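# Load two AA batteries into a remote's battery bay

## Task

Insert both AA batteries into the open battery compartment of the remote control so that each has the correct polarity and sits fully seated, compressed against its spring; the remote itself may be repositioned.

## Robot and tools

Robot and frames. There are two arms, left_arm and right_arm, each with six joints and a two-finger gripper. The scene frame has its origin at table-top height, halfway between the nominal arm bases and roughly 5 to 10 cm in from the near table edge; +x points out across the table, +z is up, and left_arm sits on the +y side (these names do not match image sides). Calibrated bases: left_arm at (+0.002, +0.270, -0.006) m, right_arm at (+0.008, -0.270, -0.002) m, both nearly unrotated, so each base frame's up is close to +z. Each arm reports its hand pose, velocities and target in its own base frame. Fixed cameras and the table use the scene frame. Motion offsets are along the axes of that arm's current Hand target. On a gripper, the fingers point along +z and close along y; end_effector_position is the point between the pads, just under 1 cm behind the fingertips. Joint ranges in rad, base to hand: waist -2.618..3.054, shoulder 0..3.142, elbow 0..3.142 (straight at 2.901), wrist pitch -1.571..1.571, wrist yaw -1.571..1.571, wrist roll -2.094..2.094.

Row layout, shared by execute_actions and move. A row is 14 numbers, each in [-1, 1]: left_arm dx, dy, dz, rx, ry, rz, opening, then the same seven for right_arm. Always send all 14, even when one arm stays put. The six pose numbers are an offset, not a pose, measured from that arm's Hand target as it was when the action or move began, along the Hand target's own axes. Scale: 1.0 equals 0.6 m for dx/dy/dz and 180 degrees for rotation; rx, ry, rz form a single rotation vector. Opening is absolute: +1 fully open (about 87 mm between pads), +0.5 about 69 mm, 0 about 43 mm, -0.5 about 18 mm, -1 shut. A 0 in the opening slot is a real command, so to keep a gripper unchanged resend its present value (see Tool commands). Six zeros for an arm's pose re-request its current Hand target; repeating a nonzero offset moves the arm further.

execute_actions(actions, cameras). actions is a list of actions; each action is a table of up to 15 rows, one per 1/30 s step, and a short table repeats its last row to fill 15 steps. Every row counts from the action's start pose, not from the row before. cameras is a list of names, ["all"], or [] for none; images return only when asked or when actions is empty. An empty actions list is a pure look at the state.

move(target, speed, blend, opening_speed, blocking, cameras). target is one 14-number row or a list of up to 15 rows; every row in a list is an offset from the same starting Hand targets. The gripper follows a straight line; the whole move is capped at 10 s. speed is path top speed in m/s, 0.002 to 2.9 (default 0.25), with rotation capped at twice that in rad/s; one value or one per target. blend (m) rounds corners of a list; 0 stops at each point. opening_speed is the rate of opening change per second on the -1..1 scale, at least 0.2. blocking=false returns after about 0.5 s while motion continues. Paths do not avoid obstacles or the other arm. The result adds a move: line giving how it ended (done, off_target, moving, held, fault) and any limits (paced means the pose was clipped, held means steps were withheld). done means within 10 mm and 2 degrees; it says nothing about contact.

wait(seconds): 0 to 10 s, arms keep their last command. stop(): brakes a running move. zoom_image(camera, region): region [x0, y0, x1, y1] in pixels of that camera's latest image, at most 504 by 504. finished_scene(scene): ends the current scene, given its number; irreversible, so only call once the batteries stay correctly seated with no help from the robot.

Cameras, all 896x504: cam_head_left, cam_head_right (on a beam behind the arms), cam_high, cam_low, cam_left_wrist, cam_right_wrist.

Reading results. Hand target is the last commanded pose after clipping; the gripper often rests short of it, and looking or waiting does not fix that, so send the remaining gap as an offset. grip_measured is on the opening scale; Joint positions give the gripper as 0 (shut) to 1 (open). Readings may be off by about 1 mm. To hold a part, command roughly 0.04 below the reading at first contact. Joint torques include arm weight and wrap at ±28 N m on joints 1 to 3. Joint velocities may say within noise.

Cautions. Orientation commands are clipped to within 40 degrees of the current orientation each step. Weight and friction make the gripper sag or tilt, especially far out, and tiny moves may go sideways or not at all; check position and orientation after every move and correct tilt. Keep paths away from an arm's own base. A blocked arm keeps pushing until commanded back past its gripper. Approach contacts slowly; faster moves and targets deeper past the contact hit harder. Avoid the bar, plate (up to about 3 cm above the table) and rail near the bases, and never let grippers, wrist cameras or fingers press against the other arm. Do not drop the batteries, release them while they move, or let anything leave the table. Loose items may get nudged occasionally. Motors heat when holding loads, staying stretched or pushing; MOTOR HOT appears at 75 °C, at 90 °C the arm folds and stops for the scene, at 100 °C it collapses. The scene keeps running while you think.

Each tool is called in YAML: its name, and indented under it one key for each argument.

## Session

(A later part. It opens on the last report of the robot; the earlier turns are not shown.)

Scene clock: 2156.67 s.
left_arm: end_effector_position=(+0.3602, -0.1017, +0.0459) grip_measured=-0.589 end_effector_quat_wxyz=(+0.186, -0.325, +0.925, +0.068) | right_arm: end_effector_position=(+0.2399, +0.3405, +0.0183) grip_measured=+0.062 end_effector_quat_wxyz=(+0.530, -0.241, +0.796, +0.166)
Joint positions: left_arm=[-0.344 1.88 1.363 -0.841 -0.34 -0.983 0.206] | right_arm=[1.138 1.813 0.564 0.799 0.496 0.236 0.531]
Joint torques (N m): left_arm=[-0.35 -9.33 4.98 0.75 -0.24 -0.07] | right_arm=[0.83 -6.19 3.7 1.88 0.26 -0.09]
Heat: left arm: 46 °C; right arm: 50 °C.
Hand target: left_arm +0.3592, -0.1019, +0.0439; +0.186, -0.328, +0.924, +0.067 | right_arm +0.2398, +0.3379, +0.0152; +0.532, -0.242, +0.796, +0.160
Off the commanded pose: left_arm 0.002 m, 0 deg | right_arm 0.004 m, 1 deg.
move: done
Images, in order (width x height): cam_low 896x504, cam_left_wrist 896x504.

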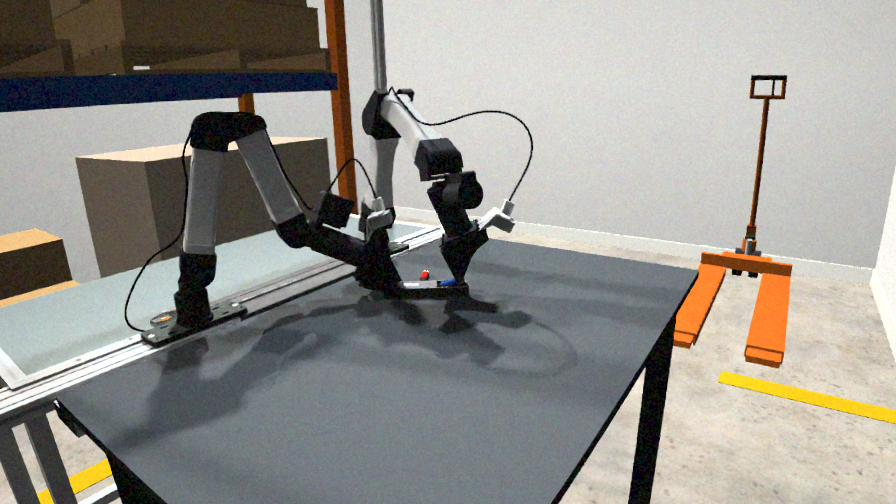

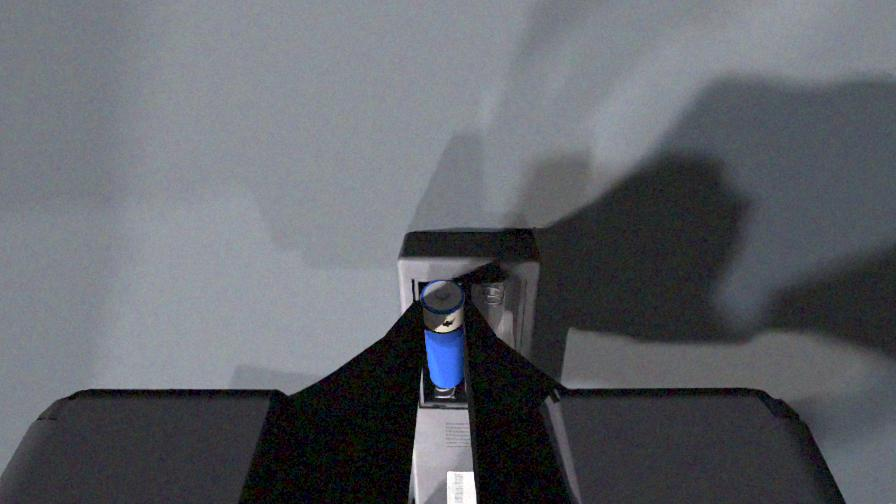

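move:
  target: [0.043,0,-0.014,0,0,0,-0.85,0,0,0,0,0,0,-0.12]
  cameras: ["cam_left_wrist","cam_low","cam_right_wrist"]
  speed: 0.05

zoom_image:
  camera: "cam_low"
  region: [432, 268, 474, 298]

zoom_image:
  camera: "cam_left_wrist"
  region: [390, 250, 560, 430]

zoom_image:
  camera: "cam_right_wrist"
  region: [370, 0, 500, 90]

Scene clock: 2169.10 s.
left_arm: end_effector_position=(+0.3563, -0.1060, +0.0445) grip_measured=-0.589 end_effector_quat_wxyz=(+0.213, -0.335, +0.914, +0.081) | right_arm: end_effector_position=(+0.2399, +0.3405, +0.0183) grip_measured=+0.062 end_effector_quat_wxyz=(+0.530, -0.241, +0.796, +0.166)
Joint positions: left_arm=[-0.387 1.858 1.319 -0.811 -0.407 -1.044 0.206] | right_arm=[1.138 1.813 0.564 0.799 0.496 0.236 0.531]
Joint torques (N m): left_arm=[-2.25 -10.56 3.71 0.44 0.23 -0.12] | right_arm=[0.8 -6.24 3.74 1.95 0.2 -0.08]
Heat: left arm: 48 °C; right arm: 50 °C.
Hand target: left_arm +0.3383, -0.1188, +0.0416; +0.186, -0.328, +0.924, +0.068 | right_arm +0.2398, +0.3379, +0.0152; +0.532, -0.242, +0.796, +0.160
Off the commanded pose: left_arm 0.022 m, 4 deg | right_arm 0.004 m, 1 deg.
move: off_target (left_arm)
Images, in order (width x height): cam_low 896x504, cam_left_wrist 896x504, cam_right_wrist 896x504.

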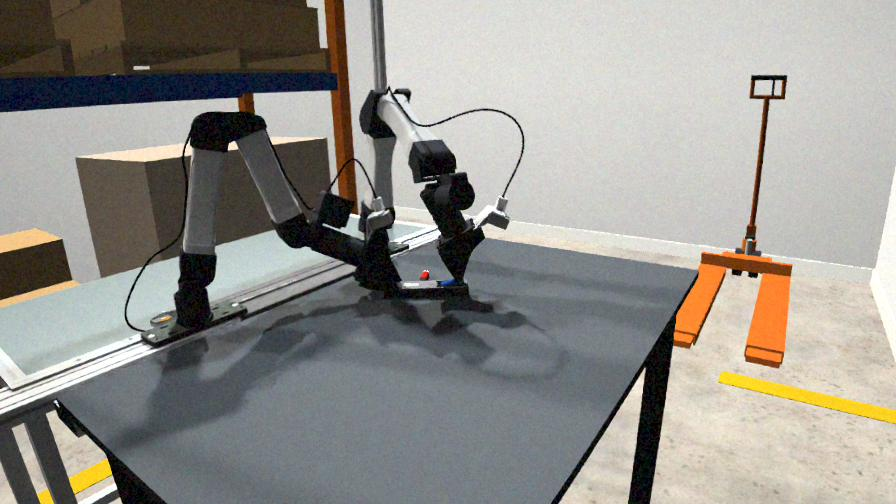

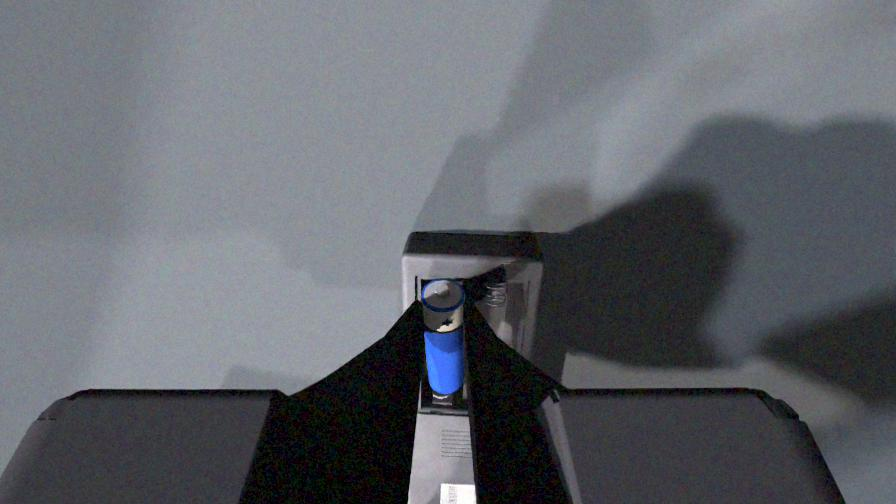

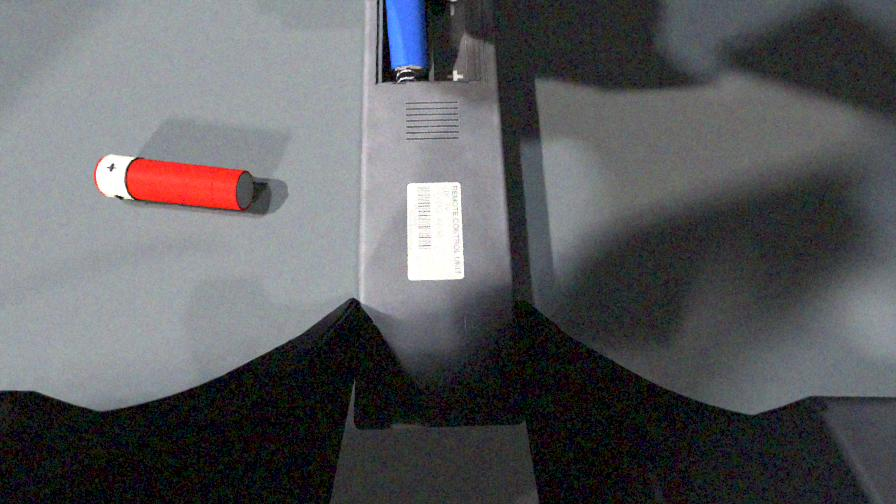

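Scaled by 12.000 from the camera's 896x504 image, which has a finer 1280x720 frame.

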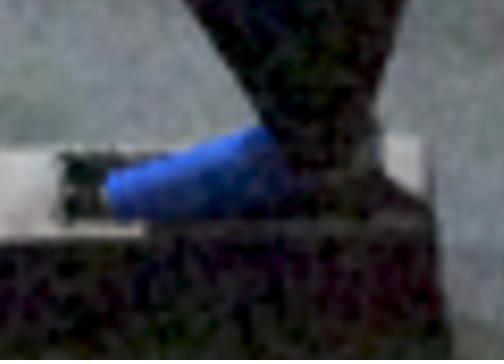

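Scaled by 2.800 from the camera's 896x504 image, which has a finer 1280x720 frame.

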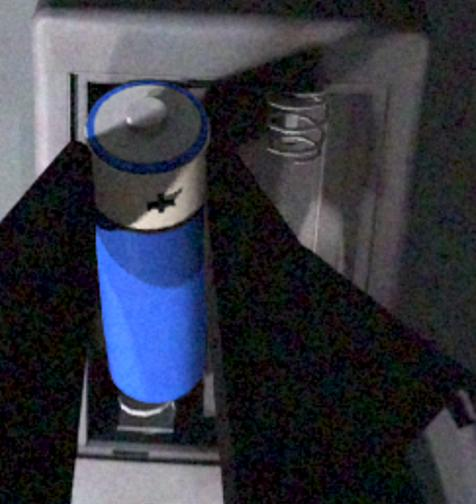

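Scaled by 3.877 from the camera's 896x504 image, which has a finer 1280x720 frame.

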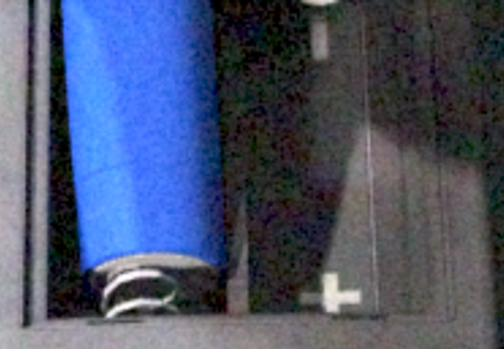

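move:
  target: [0.026,0,-0.009,0,0,0,-0.85,0,0,0,0,0,0,-0.15]
  cameras: ["cam_low","cam_right_wrist","cam_left_wrist"]
  speed: 0.05

zoom_image:
  camera: "cam_low"
  region: [432, 268, 474, 298]

zoom_image:
  camera: "cam_right_wrist"
  region: [370, 0, 500, 90]

zoom_image:
  camera: "cam_left_wrist"
  region: [390, 250, 560, 430]

Scene clock: 2180.03 s.
left_arm: end_effector_position=(+0.3523, -0.1083, +0.0468) grip_measured=-0.589 end_effector_quat_wxyz=(+0.234, -0.342, +0.906, +0.090) | right_arm: end_effector_position=(+0.2399, +0.3404, +0.0183) grip_measured=+0.062 end_effector_quat_wxyz=(+0.530, -0.241, +0.796, +0.165)
Joint positions: left_arm=[-0.419 1.836 1.291 -0.802 -0.458 -1.088 0.206] | right_arm=[1.138 1.813 0.564 0.799 0.497 0.236 0.531]
Joint torques (N m): left_arm=[-3.1 -10.33 3.54 0.28 0.57 -0.15] | right_arm=[0.68 -6.23 3.69 1.89 0.26 -0.09]
Heat: left arm: 49 °C; right arm: 50 °C.
Hand target: left_arm +0.3254, -0.1292, +0.0406; +0.186, -0.328, +0.924, +0.067 | right_arm +0.2398, +0.3379, +0.0152; +0.532, -0.242, +0.796, +0.160
Off the commanded pose: left_arm 0.035 m, 7 deg | right_arm 0.004 m, 1 deg.
move: off_target (left_arm)
Images, in order (width x height): cam_low 896x504, cam_left_wrist 896x504, cam_right_wrist 896x504.

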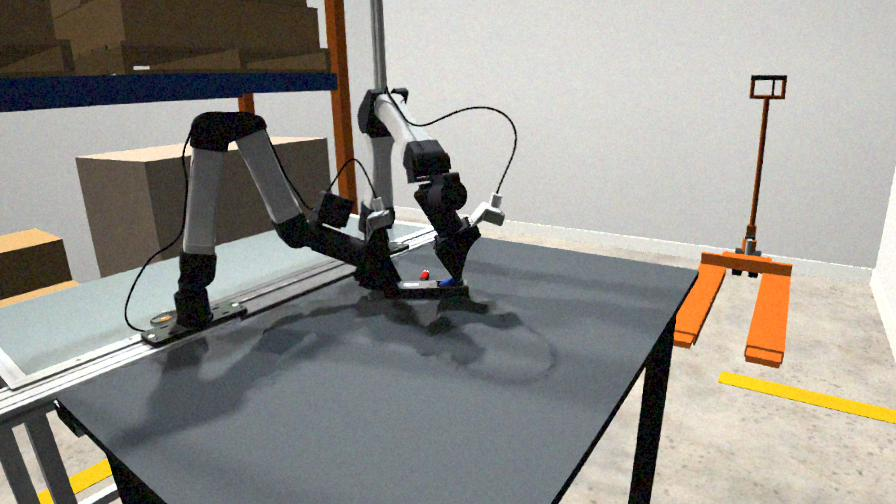

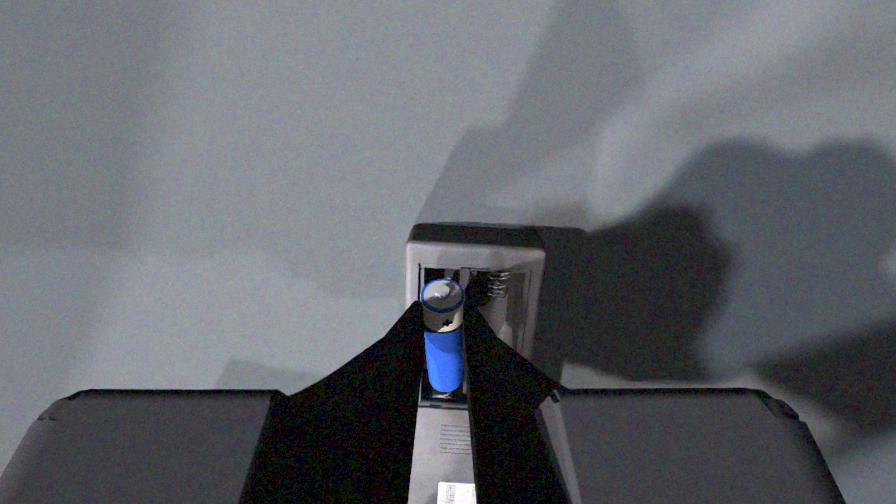

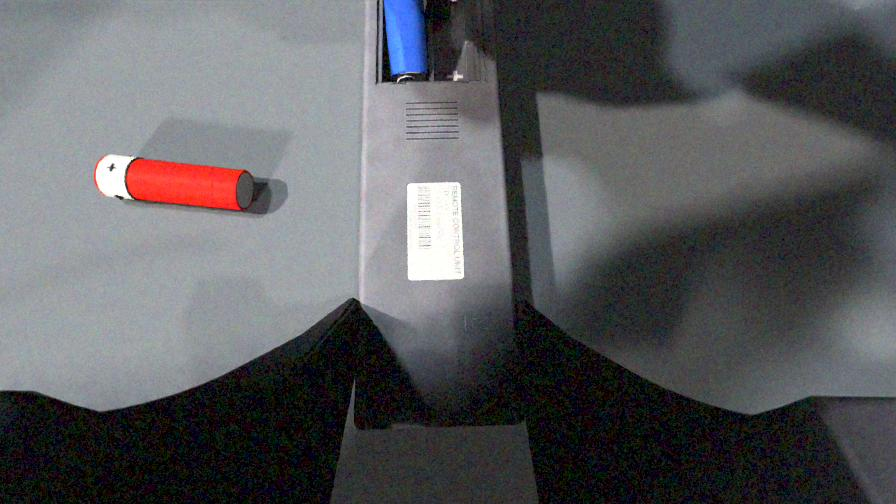

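Scaled by 12.000 from the camera's 896x504 image, which has a finer 1280x720 frame.

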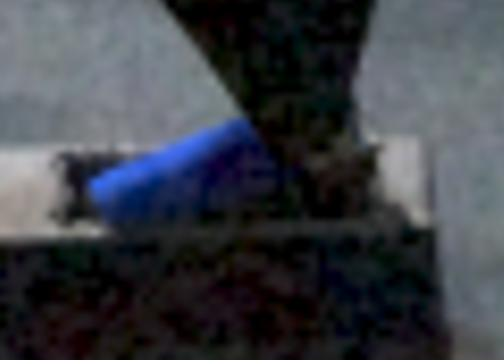

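Scaled by 3.877 from the camera's 896x504 image, which has a finer 1280x720 frame.

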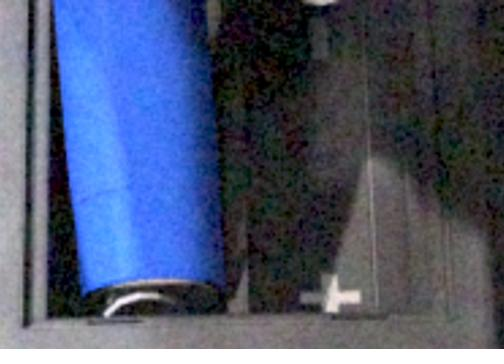

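Scaled by 2.800 from the camera's 896x504 image, which has a finer 1280x720 frame.

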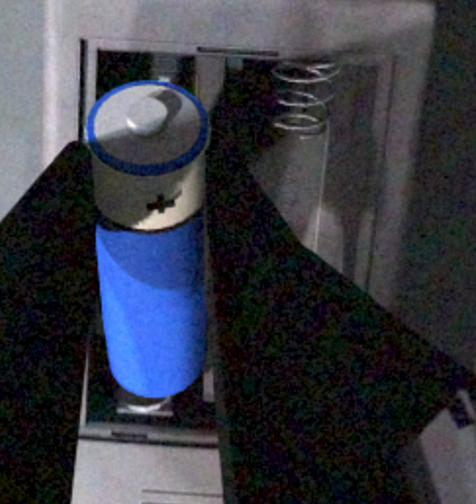

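move:
  target: [0.006,0,0.035,0,0,0,-0.85,0,0,0,0,0,0,-0.15]
  cameras: ["cam_low","cam_right_wrist","cam_left_wrist"]
  speed: 0.05

zoom_image:
  camera: "cam_low"
  region: [432, 268, 474, 298]

zoom_image:
  camera: "cam_right_wrist"
  region: [370, 0, 500, 90]

zoom_image:
  camera: "cam_left_wrist"
  region: [390, 250, 560, 430]

Scene clock: 2194.47 s.
left_arm: end_effector_position=(+0.3539, -0.1075, +0.0421) grip_measured=-0.590 end_effector_quat_wxyz=(+0.243, -0.342, +0.903, +0.086) | right_arm: end_effector_position=(+0.2399, +0.3404, +0.0183) grip_measured=+0.062 end_effector_quat_wxyz=(+0.530, -0.241, +0.796, +0.165)
Joint positions: left_arm=[-0.419 1.829 1.258 -0.755 -0.465 -1.086 0.205] | right_arm=[1.138 1.813 0.564 0.799 0.497 0.236 0.531]
Joint torques (N m): left_arm=[-2.1 -7.1 2.5 0.58 0.65 -0.08] | right_arm=[0.66 -6.35 3.9 1.94 0.26 -0.11]
Heat: left arm: 49 °C; right arm: 50 °C.
Hand target: left_arm +0.3292, -0.1262, +0.0198; +0.186, -0.328, +0.924, +0.067 | right_arm +0.2398, +0.3379, +0.0152; +0.532, -0.242, +0.796, +0.160
Off the commanded pose: left_arm 0.038 m, 7 deg | right_arm 0.004 m, 1 deg.
move: off_target (left_arm)
Images, in order (width x height): cam_low 896x504, cam_left_wrist 896x504, cam_right_wrist 896x504.

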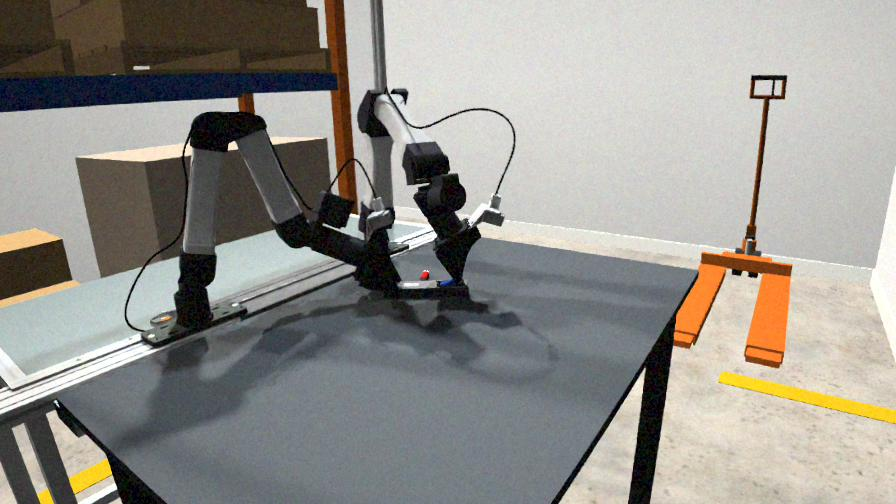

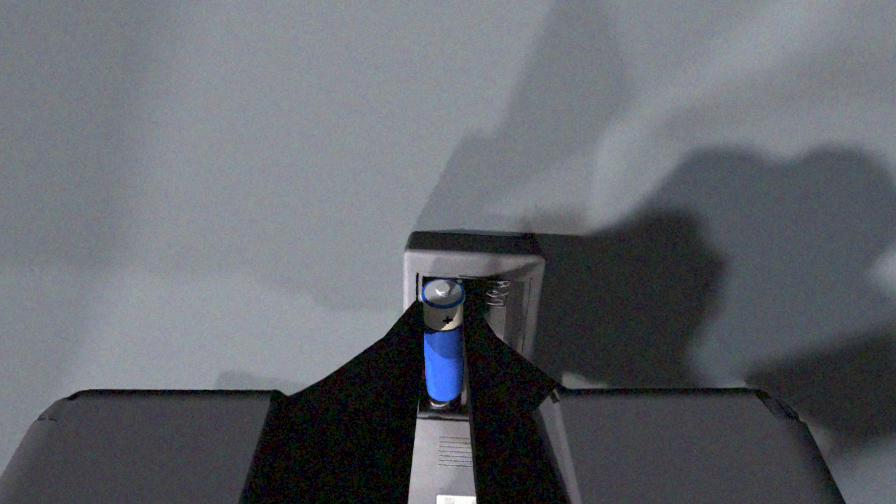

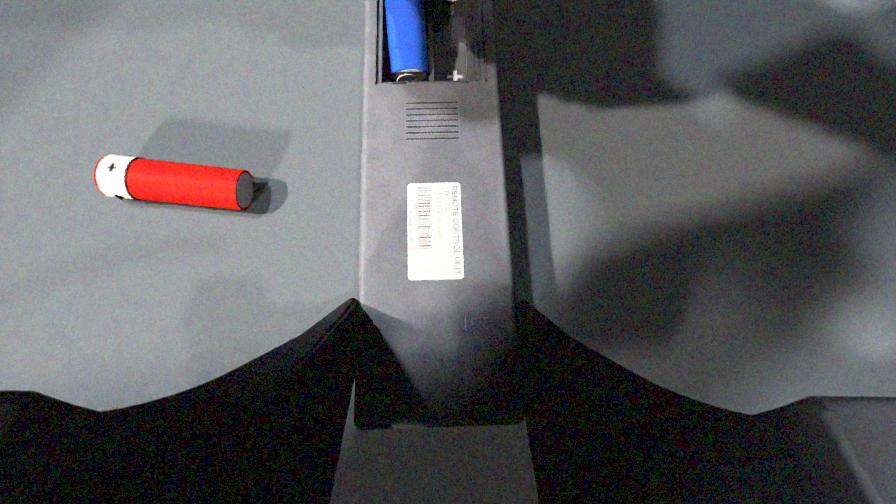

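Scaled by 12.000 from the camera's 896x504 image, which has a finer 1280x720 frame.

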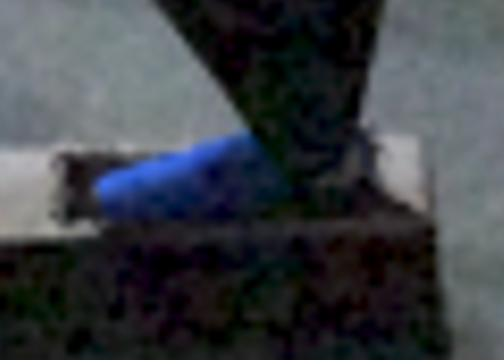

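Scaled by 3.877 from the camera's 896x504 image, which has a finer 1280x720 frame.

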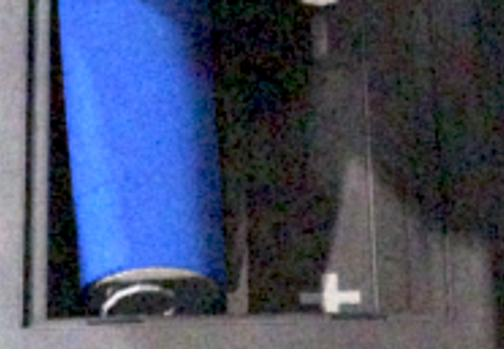

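Scaled by 2.800 from the camera's 896x504 image, which has a finer 1280x720 frame.

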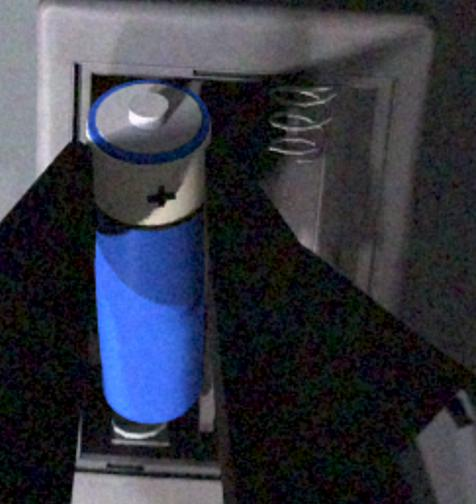

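move:
  target: [0.025,0,0.024,0,0,0,-0.85,0,0,0,0,0,0,-0.15]
  cameras: ["cam_low","cam_right_wrist","cam_left_wrist"]
  speed: 0.05

zoom_image:
  camera: "cam_low"
  region: [432, 268, 474, 298]

zoom_image:
  camera: "cam_right_wrist"
  region: [370, 0, 500, 90]

zoom_image:
  camera: "cam_left_wrist"
  region: [390, 250, 560, 430]

Scene clock: 2207.30 s.
left_arm: end_effector_position=(+0.3531, -0.1080, +0.0413) grip_measured=-0.590 end_effector_quat_wxyz=(+0.264, -0.340, +0.899, +0.085) | right_arm: end_effector_position=(+0.2399, +0.3404, +0.0183) grip_measured=+0.062 end_effector_quat_wxyz=(+0.530, -0.241, +0.796, +0.165)
Joint positions: left_arm=[-0.436 1.805 1.212 -0.705 -0.497 -1.091 0.205] | right_arm=[1.138 1.813 0.564 0.799 0.497 0.236 0.531]
Joint torques (N m): left_arm=[-2.45 -3.95 1.37 0.67 0.85 -0.28] | right_arm=[0.68 -6.28 3.84 1.92 0.24 -0.07]
Heat: left arm: 49 °C; right arm: 50 °C.
Hand target: left_arm +0.3228, -0.1314, +0.0008; +0.186, -0.328, +0.924, +0.067 | right_arm +0.2398, +0.3379, +0.0152; +0.532, -0.242, +0.796, +0.160
Off the commanded pose: left_arm 0.056 m, 10 deg | right_arm 0.004 m, 1 deg.
move: off_target (left_arm)
Images, in order (width x height): cam_low 896x504, cam_left_wrist 896x504, cam_right_wrist 896x504.

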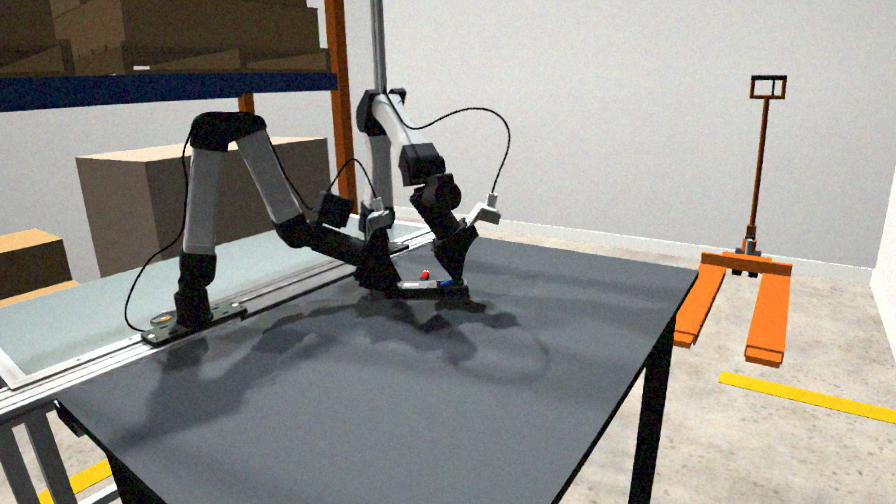

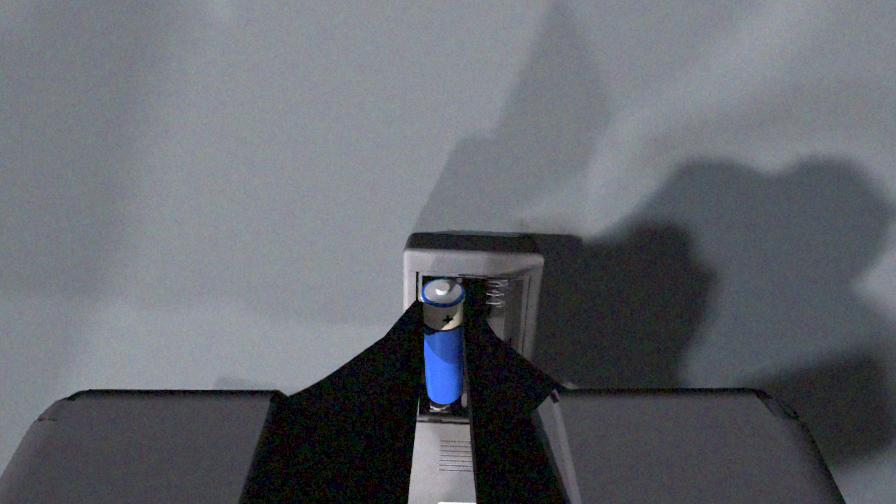

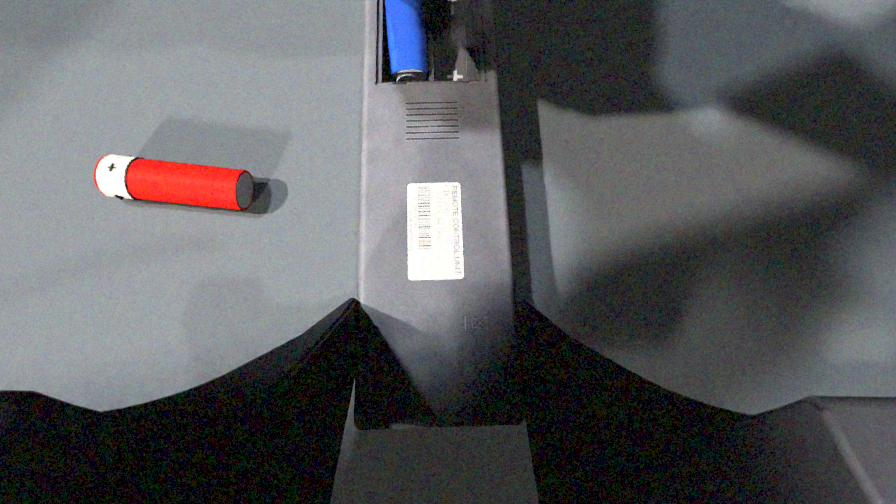

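Scaled by 12.000 from the camera's 896x504 image, which has a finer 1280x720 frame.

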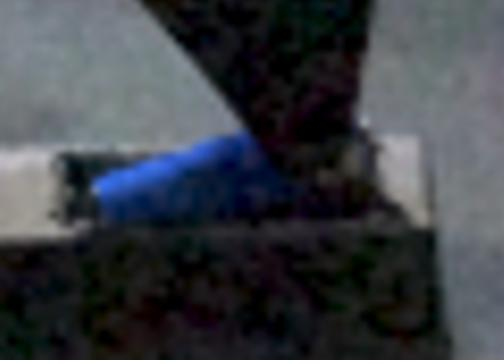

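Scaled by 3.877 from the camera's 896x504 image, which has a finer 1280x720 frame.

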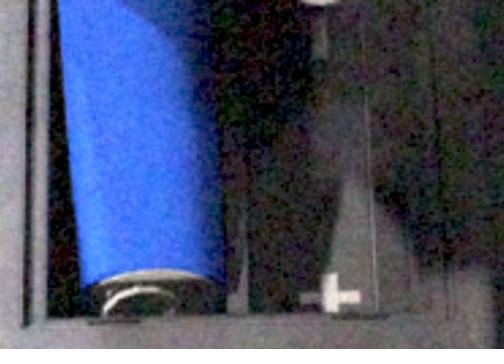

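Scaled by 2.800 from the camera's 896x504 image, which has a finer 1280x720 frame.

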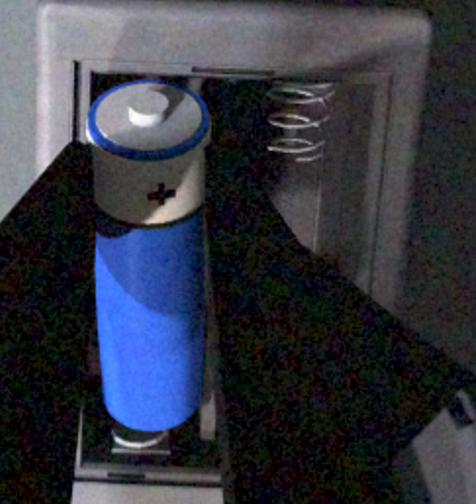

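move:
  target:
    - [-0.0645,0,-0.0325,0,0,0,-0.8,0,0,0,0,0,0,-0.15]
    - [-0.0645,0,-0.0325,0,0,0,-0.48,0,0,0,0,0,0,-0.15]
    - [-0.104,0,-0.092,0,0,0,-0.48,0,0,0,0,0,0,-0.1]
  cameras: ["cam_low","cam_right_wrist","cam_left_wrist"]
  speed: 0.06
  opening_speed: 0.5

zoom_image:
  camera: "cam_low"
  region: [432, 268, 474, 298]

zoom_image:
  camera: "cam_right_wrist"
  region: [370, 0, 500, 90]

zoom_image:
  camera: "cam_left_wrist"
  region: [390, 200, 560, 380]

Scene clock: 2233.30 s.
left_arm: end_effector_position=(+0.3460, -0.1080, +0.0686) grip_measured=-0.480 end_effector_quat_wxyz=(+0.185, -0.327, +0.924, +0.075) | right_arm: end_effector_position=(+0.2399, +0.3404, +0.0183) grip_measured=+0.062 end_effector_quat_wxyz=(+0.530, -0.241, +0.796, +0.165)
Joint positions: left_arm=[-0.379 1.832 1.394 -0.944 -0.356 -1.025 0.26] | right_arm=[1.138 1.813 0.564 0.799 0.497 0.236 0.531]
Joint torques (N m): left_arm=[0.39 -8.83 8.62 0.51 -0.16 0.07] | right_arm=[0.7 -6.43 3.69 1.88 0.24 -0.07]
Heat: left arm: 47 °C; right arm: 50 °C.
Hand target: left_arm +0.3508, -0.1088, +0.0758; +0.186, -0.328, +0.924, +0.067 | right_arm +0.2398, +0.3380, +0.0152; +0.532, -0.242, +0.796, +0.160
Off the commanded pose: left_arm 0.009 m, 1 deg | right_arm 0.004 m, 1 deg.
move: done; target 2's new opening was sent with left_arm's hand 0.017 m and 5 deg from that target
Images, in order (width x height): cam_low 896x504, cam_left_wrist 896x504, cam_right_wrist 896x504.

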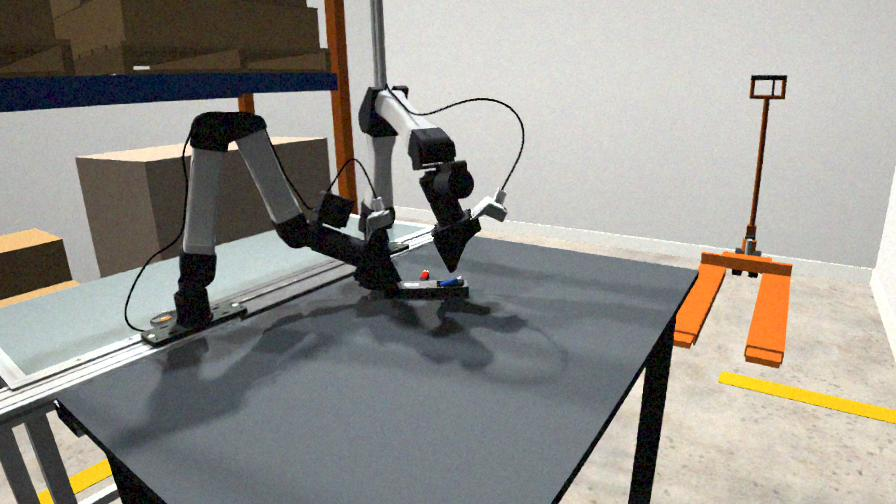

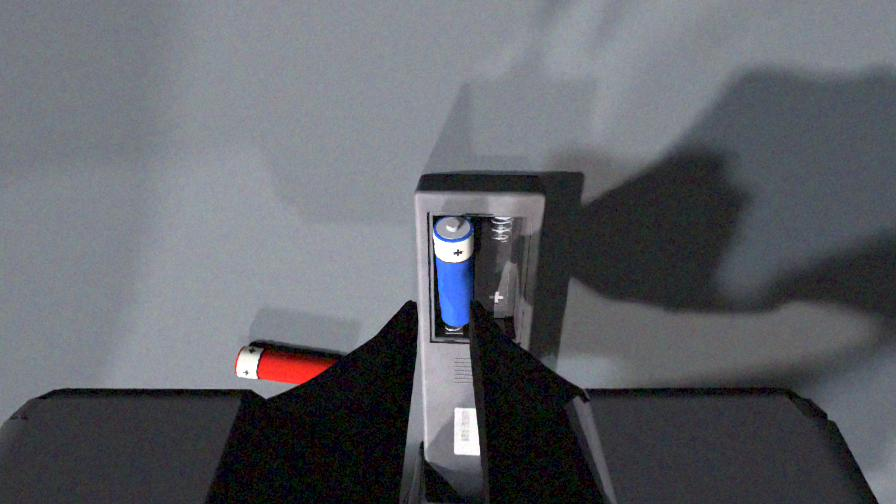

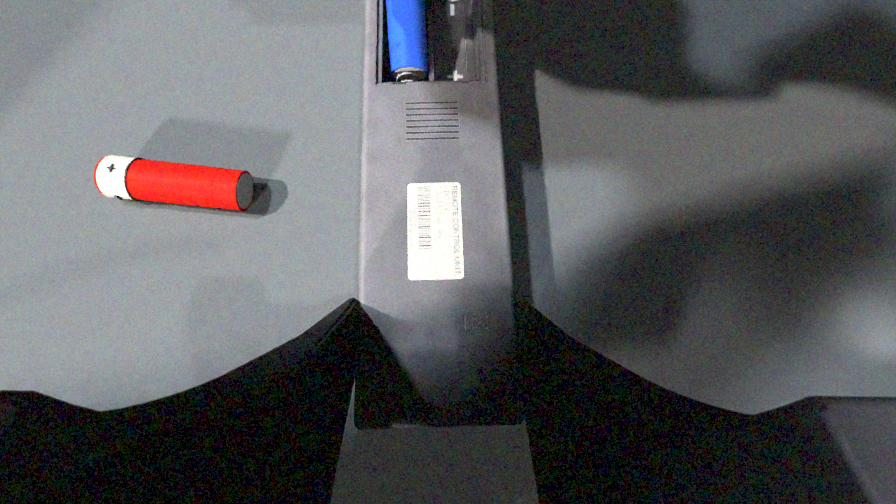

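Scaled by 12.000 from the camera's 896x504 image, which has a finer 1280x720 frame.

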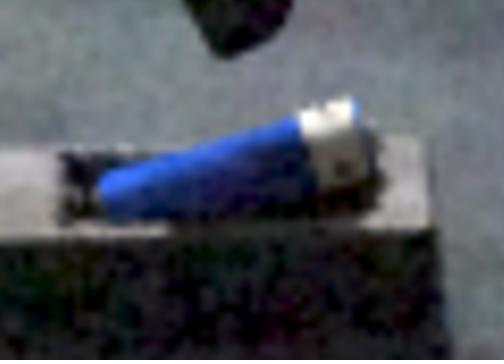

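Scaled by 3.877 from the camera's 896x504 image, which has a finer 1280x720 frame.

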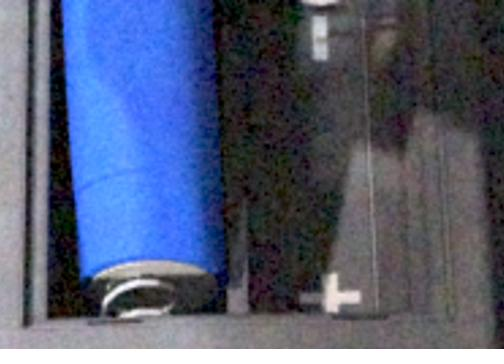

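Scaled by 2.800 from the camera's 896x504 image, which has a finer 1280x720 frame.

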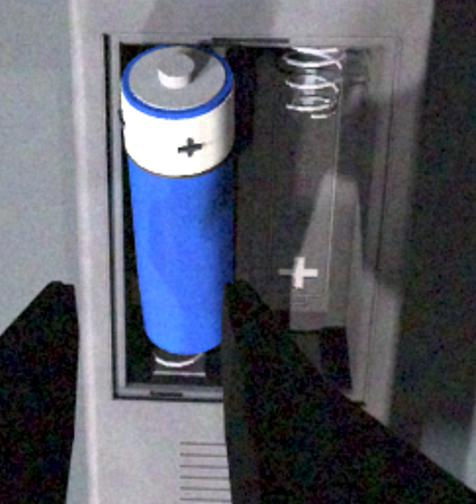

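move:
  target:
    - [-0.0183,-0.025,0.0077,0,0,0,-0.75,0,0,0,0,0,0,-0.1]
    - [-0.0187,-0.0008,0.0152,0,0,0,-0.75,0,0,0,0,0,0,-0.1]
  cameras: ["cam_left_wrist","cam_low"]
  speed: 0.08

zoom_image:
  camera: "cam_low"
  region: [409, 245, 493, 305]

Scene clock: 2250.13 s.
left_arm: end_effector_position=(+0.3593, -0.0994, +0.0630) grip_measured=-0.750 end_effector_quat_wxyz=(+0.175, -0.327, +0.925, +0.083) | right_arm: end_effector_position=(+0.2399, +0.3404, +0.0183) grip_measured=+0.062 end_effector_quat_wxyz=(+0.530, -0.241, +0.796, +0.165)
Joint positions: left_arm=[-0.344 1.892 1.452 -0.956 -0.35 -0.992 0.125] | right_arm=[1.138 1.813 0.564 0.799 0.497 0.236 0.531]
Joint torques (N m): left_arm=[0.27 -12.15 5.16 0.77 -0.15 0.08] | right_arm=[0.83 -6.26 3.74 1.89 0.23 -0.11]
Heat: left arm: 49 °C; right arm: 50 °C.
Hand target: left_arm +0.3619, -0.1003, +0.0718; +0.186, -0.328, +0.924, +0.067 | right_arm +0.2398, +0.3380, +0.0152; +0.532, -0.242, +0.796, +0.160
Off the commanded pose: left_arm 0.009 m, 2 deg | right_arm 0.004 m, 1 deg.
move: done
Images, in order (width x height): cam_low 896x504, cam_left_wrist 896x504.

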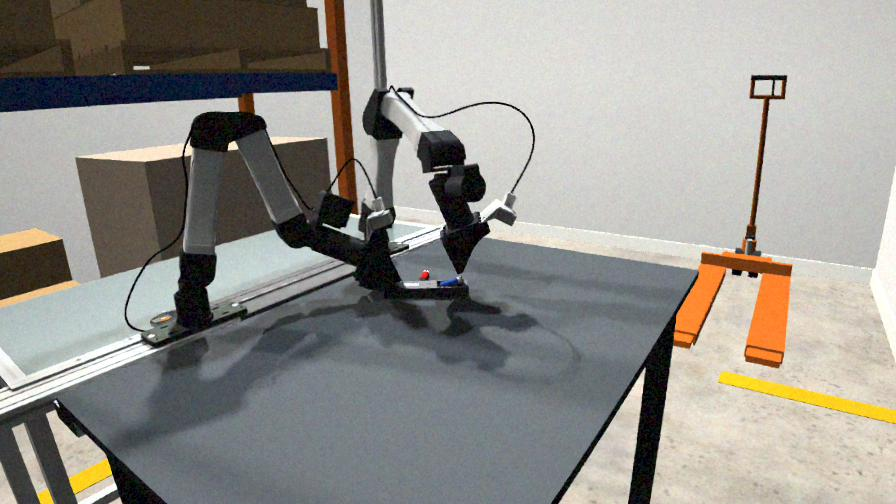

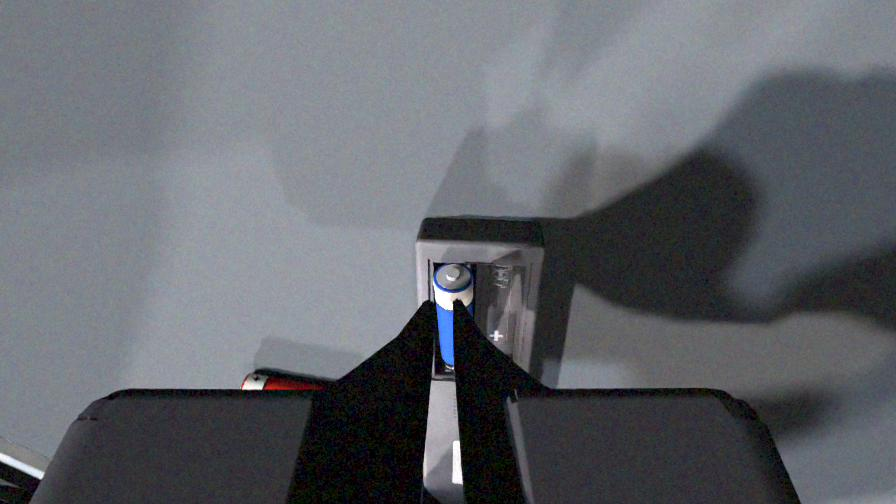

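Scaled by 6.000 from the camera's 896x504 image, which has a finer 1280x720 frame.

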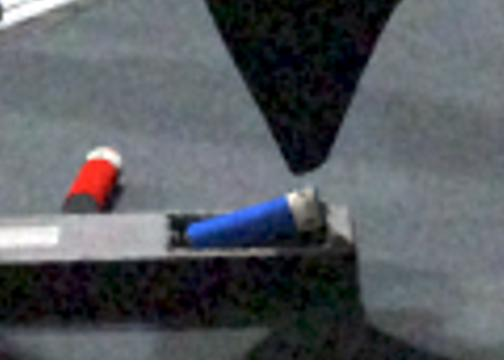

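move:
  target: [0.008,-0.007,0.0152,0,0,0,-0.75,0,0,0,0,0,0,-0.1]
  cameras: ["cam_left_wrist","cam_low"]
  speed: 0.08

zoom_image:
  camera: "cam_low"
  region: [409, 245, 493, 305]

Scene clock: 2259.57 s.
left_arm: end_effector_position=(+0.3622, -0.1006, +0.0601) grip_measured=-0.750 end_effector_quat_wxyz=(+0.180, -0.327, +0.924, +0.078) | right_arm: end_effector_position=(+0.2399, +0.3404, +0.0183) grip_measured=+0.062 end_effector_quat_wxyz=(+0.530, -0.241, +0.796, +0.165)
Joint positions: left_arm=[-0.344 1.892 1.439 -0.928 -0.349 -0.991 0.125] | right_arm=[1.138 1.813 0.564 0.799 0.497 0.236 0.531]
Joint torques (N m): left_arm=[-0.51 -10.37 5 0.84 -0.17 -0.01] | right_arm=[0.58 -6.13 3.84 1.92 0.21 -0.1]
Heat: left arm: 50 °C; right arm: 50 °C.
Hand target: left_arm +0.3639, -0.1040, +0.0615; +0.186, -0.328, +0.924, +0.067 | right_arm +0.2398, +0.3380, +0.0152; +0.532, -0.242, +0.796, +0.160
Off the commanded pose: left_arm 0.004 m, 1 deg | right_arm 0.004 m, 1 deg.
move: done
Images, in order (width x height): cam_low 896x504, cam_left_wrist 896x504.

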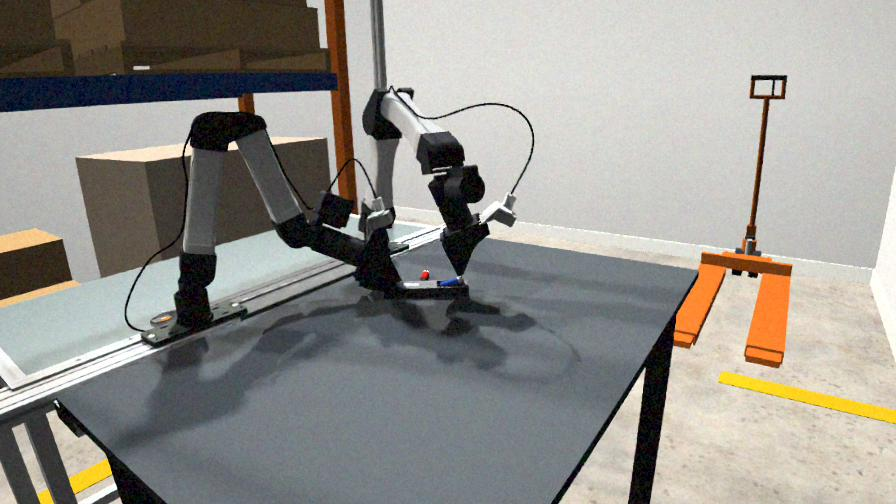

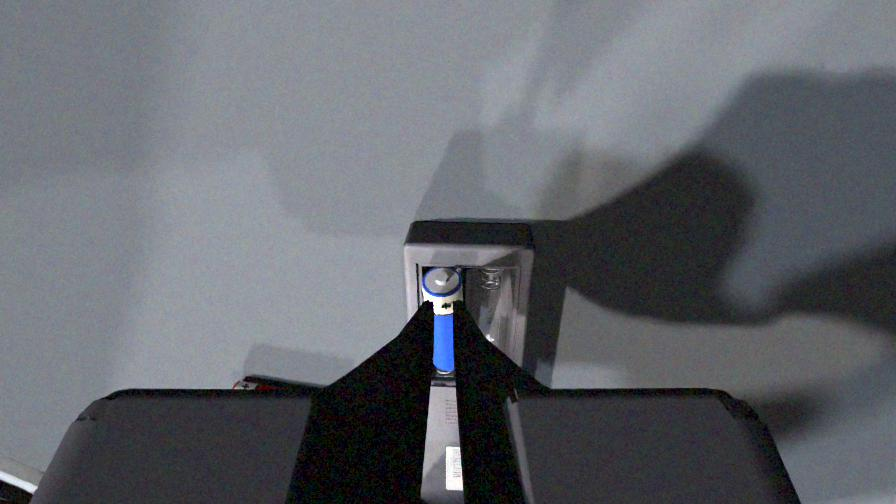

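Scaled by 6.000 from the camera's 896x504 image, which has a finer 1280x720 frame.

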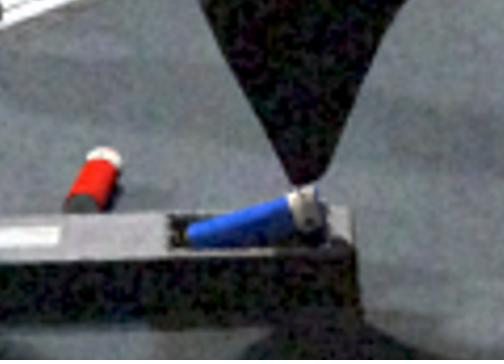

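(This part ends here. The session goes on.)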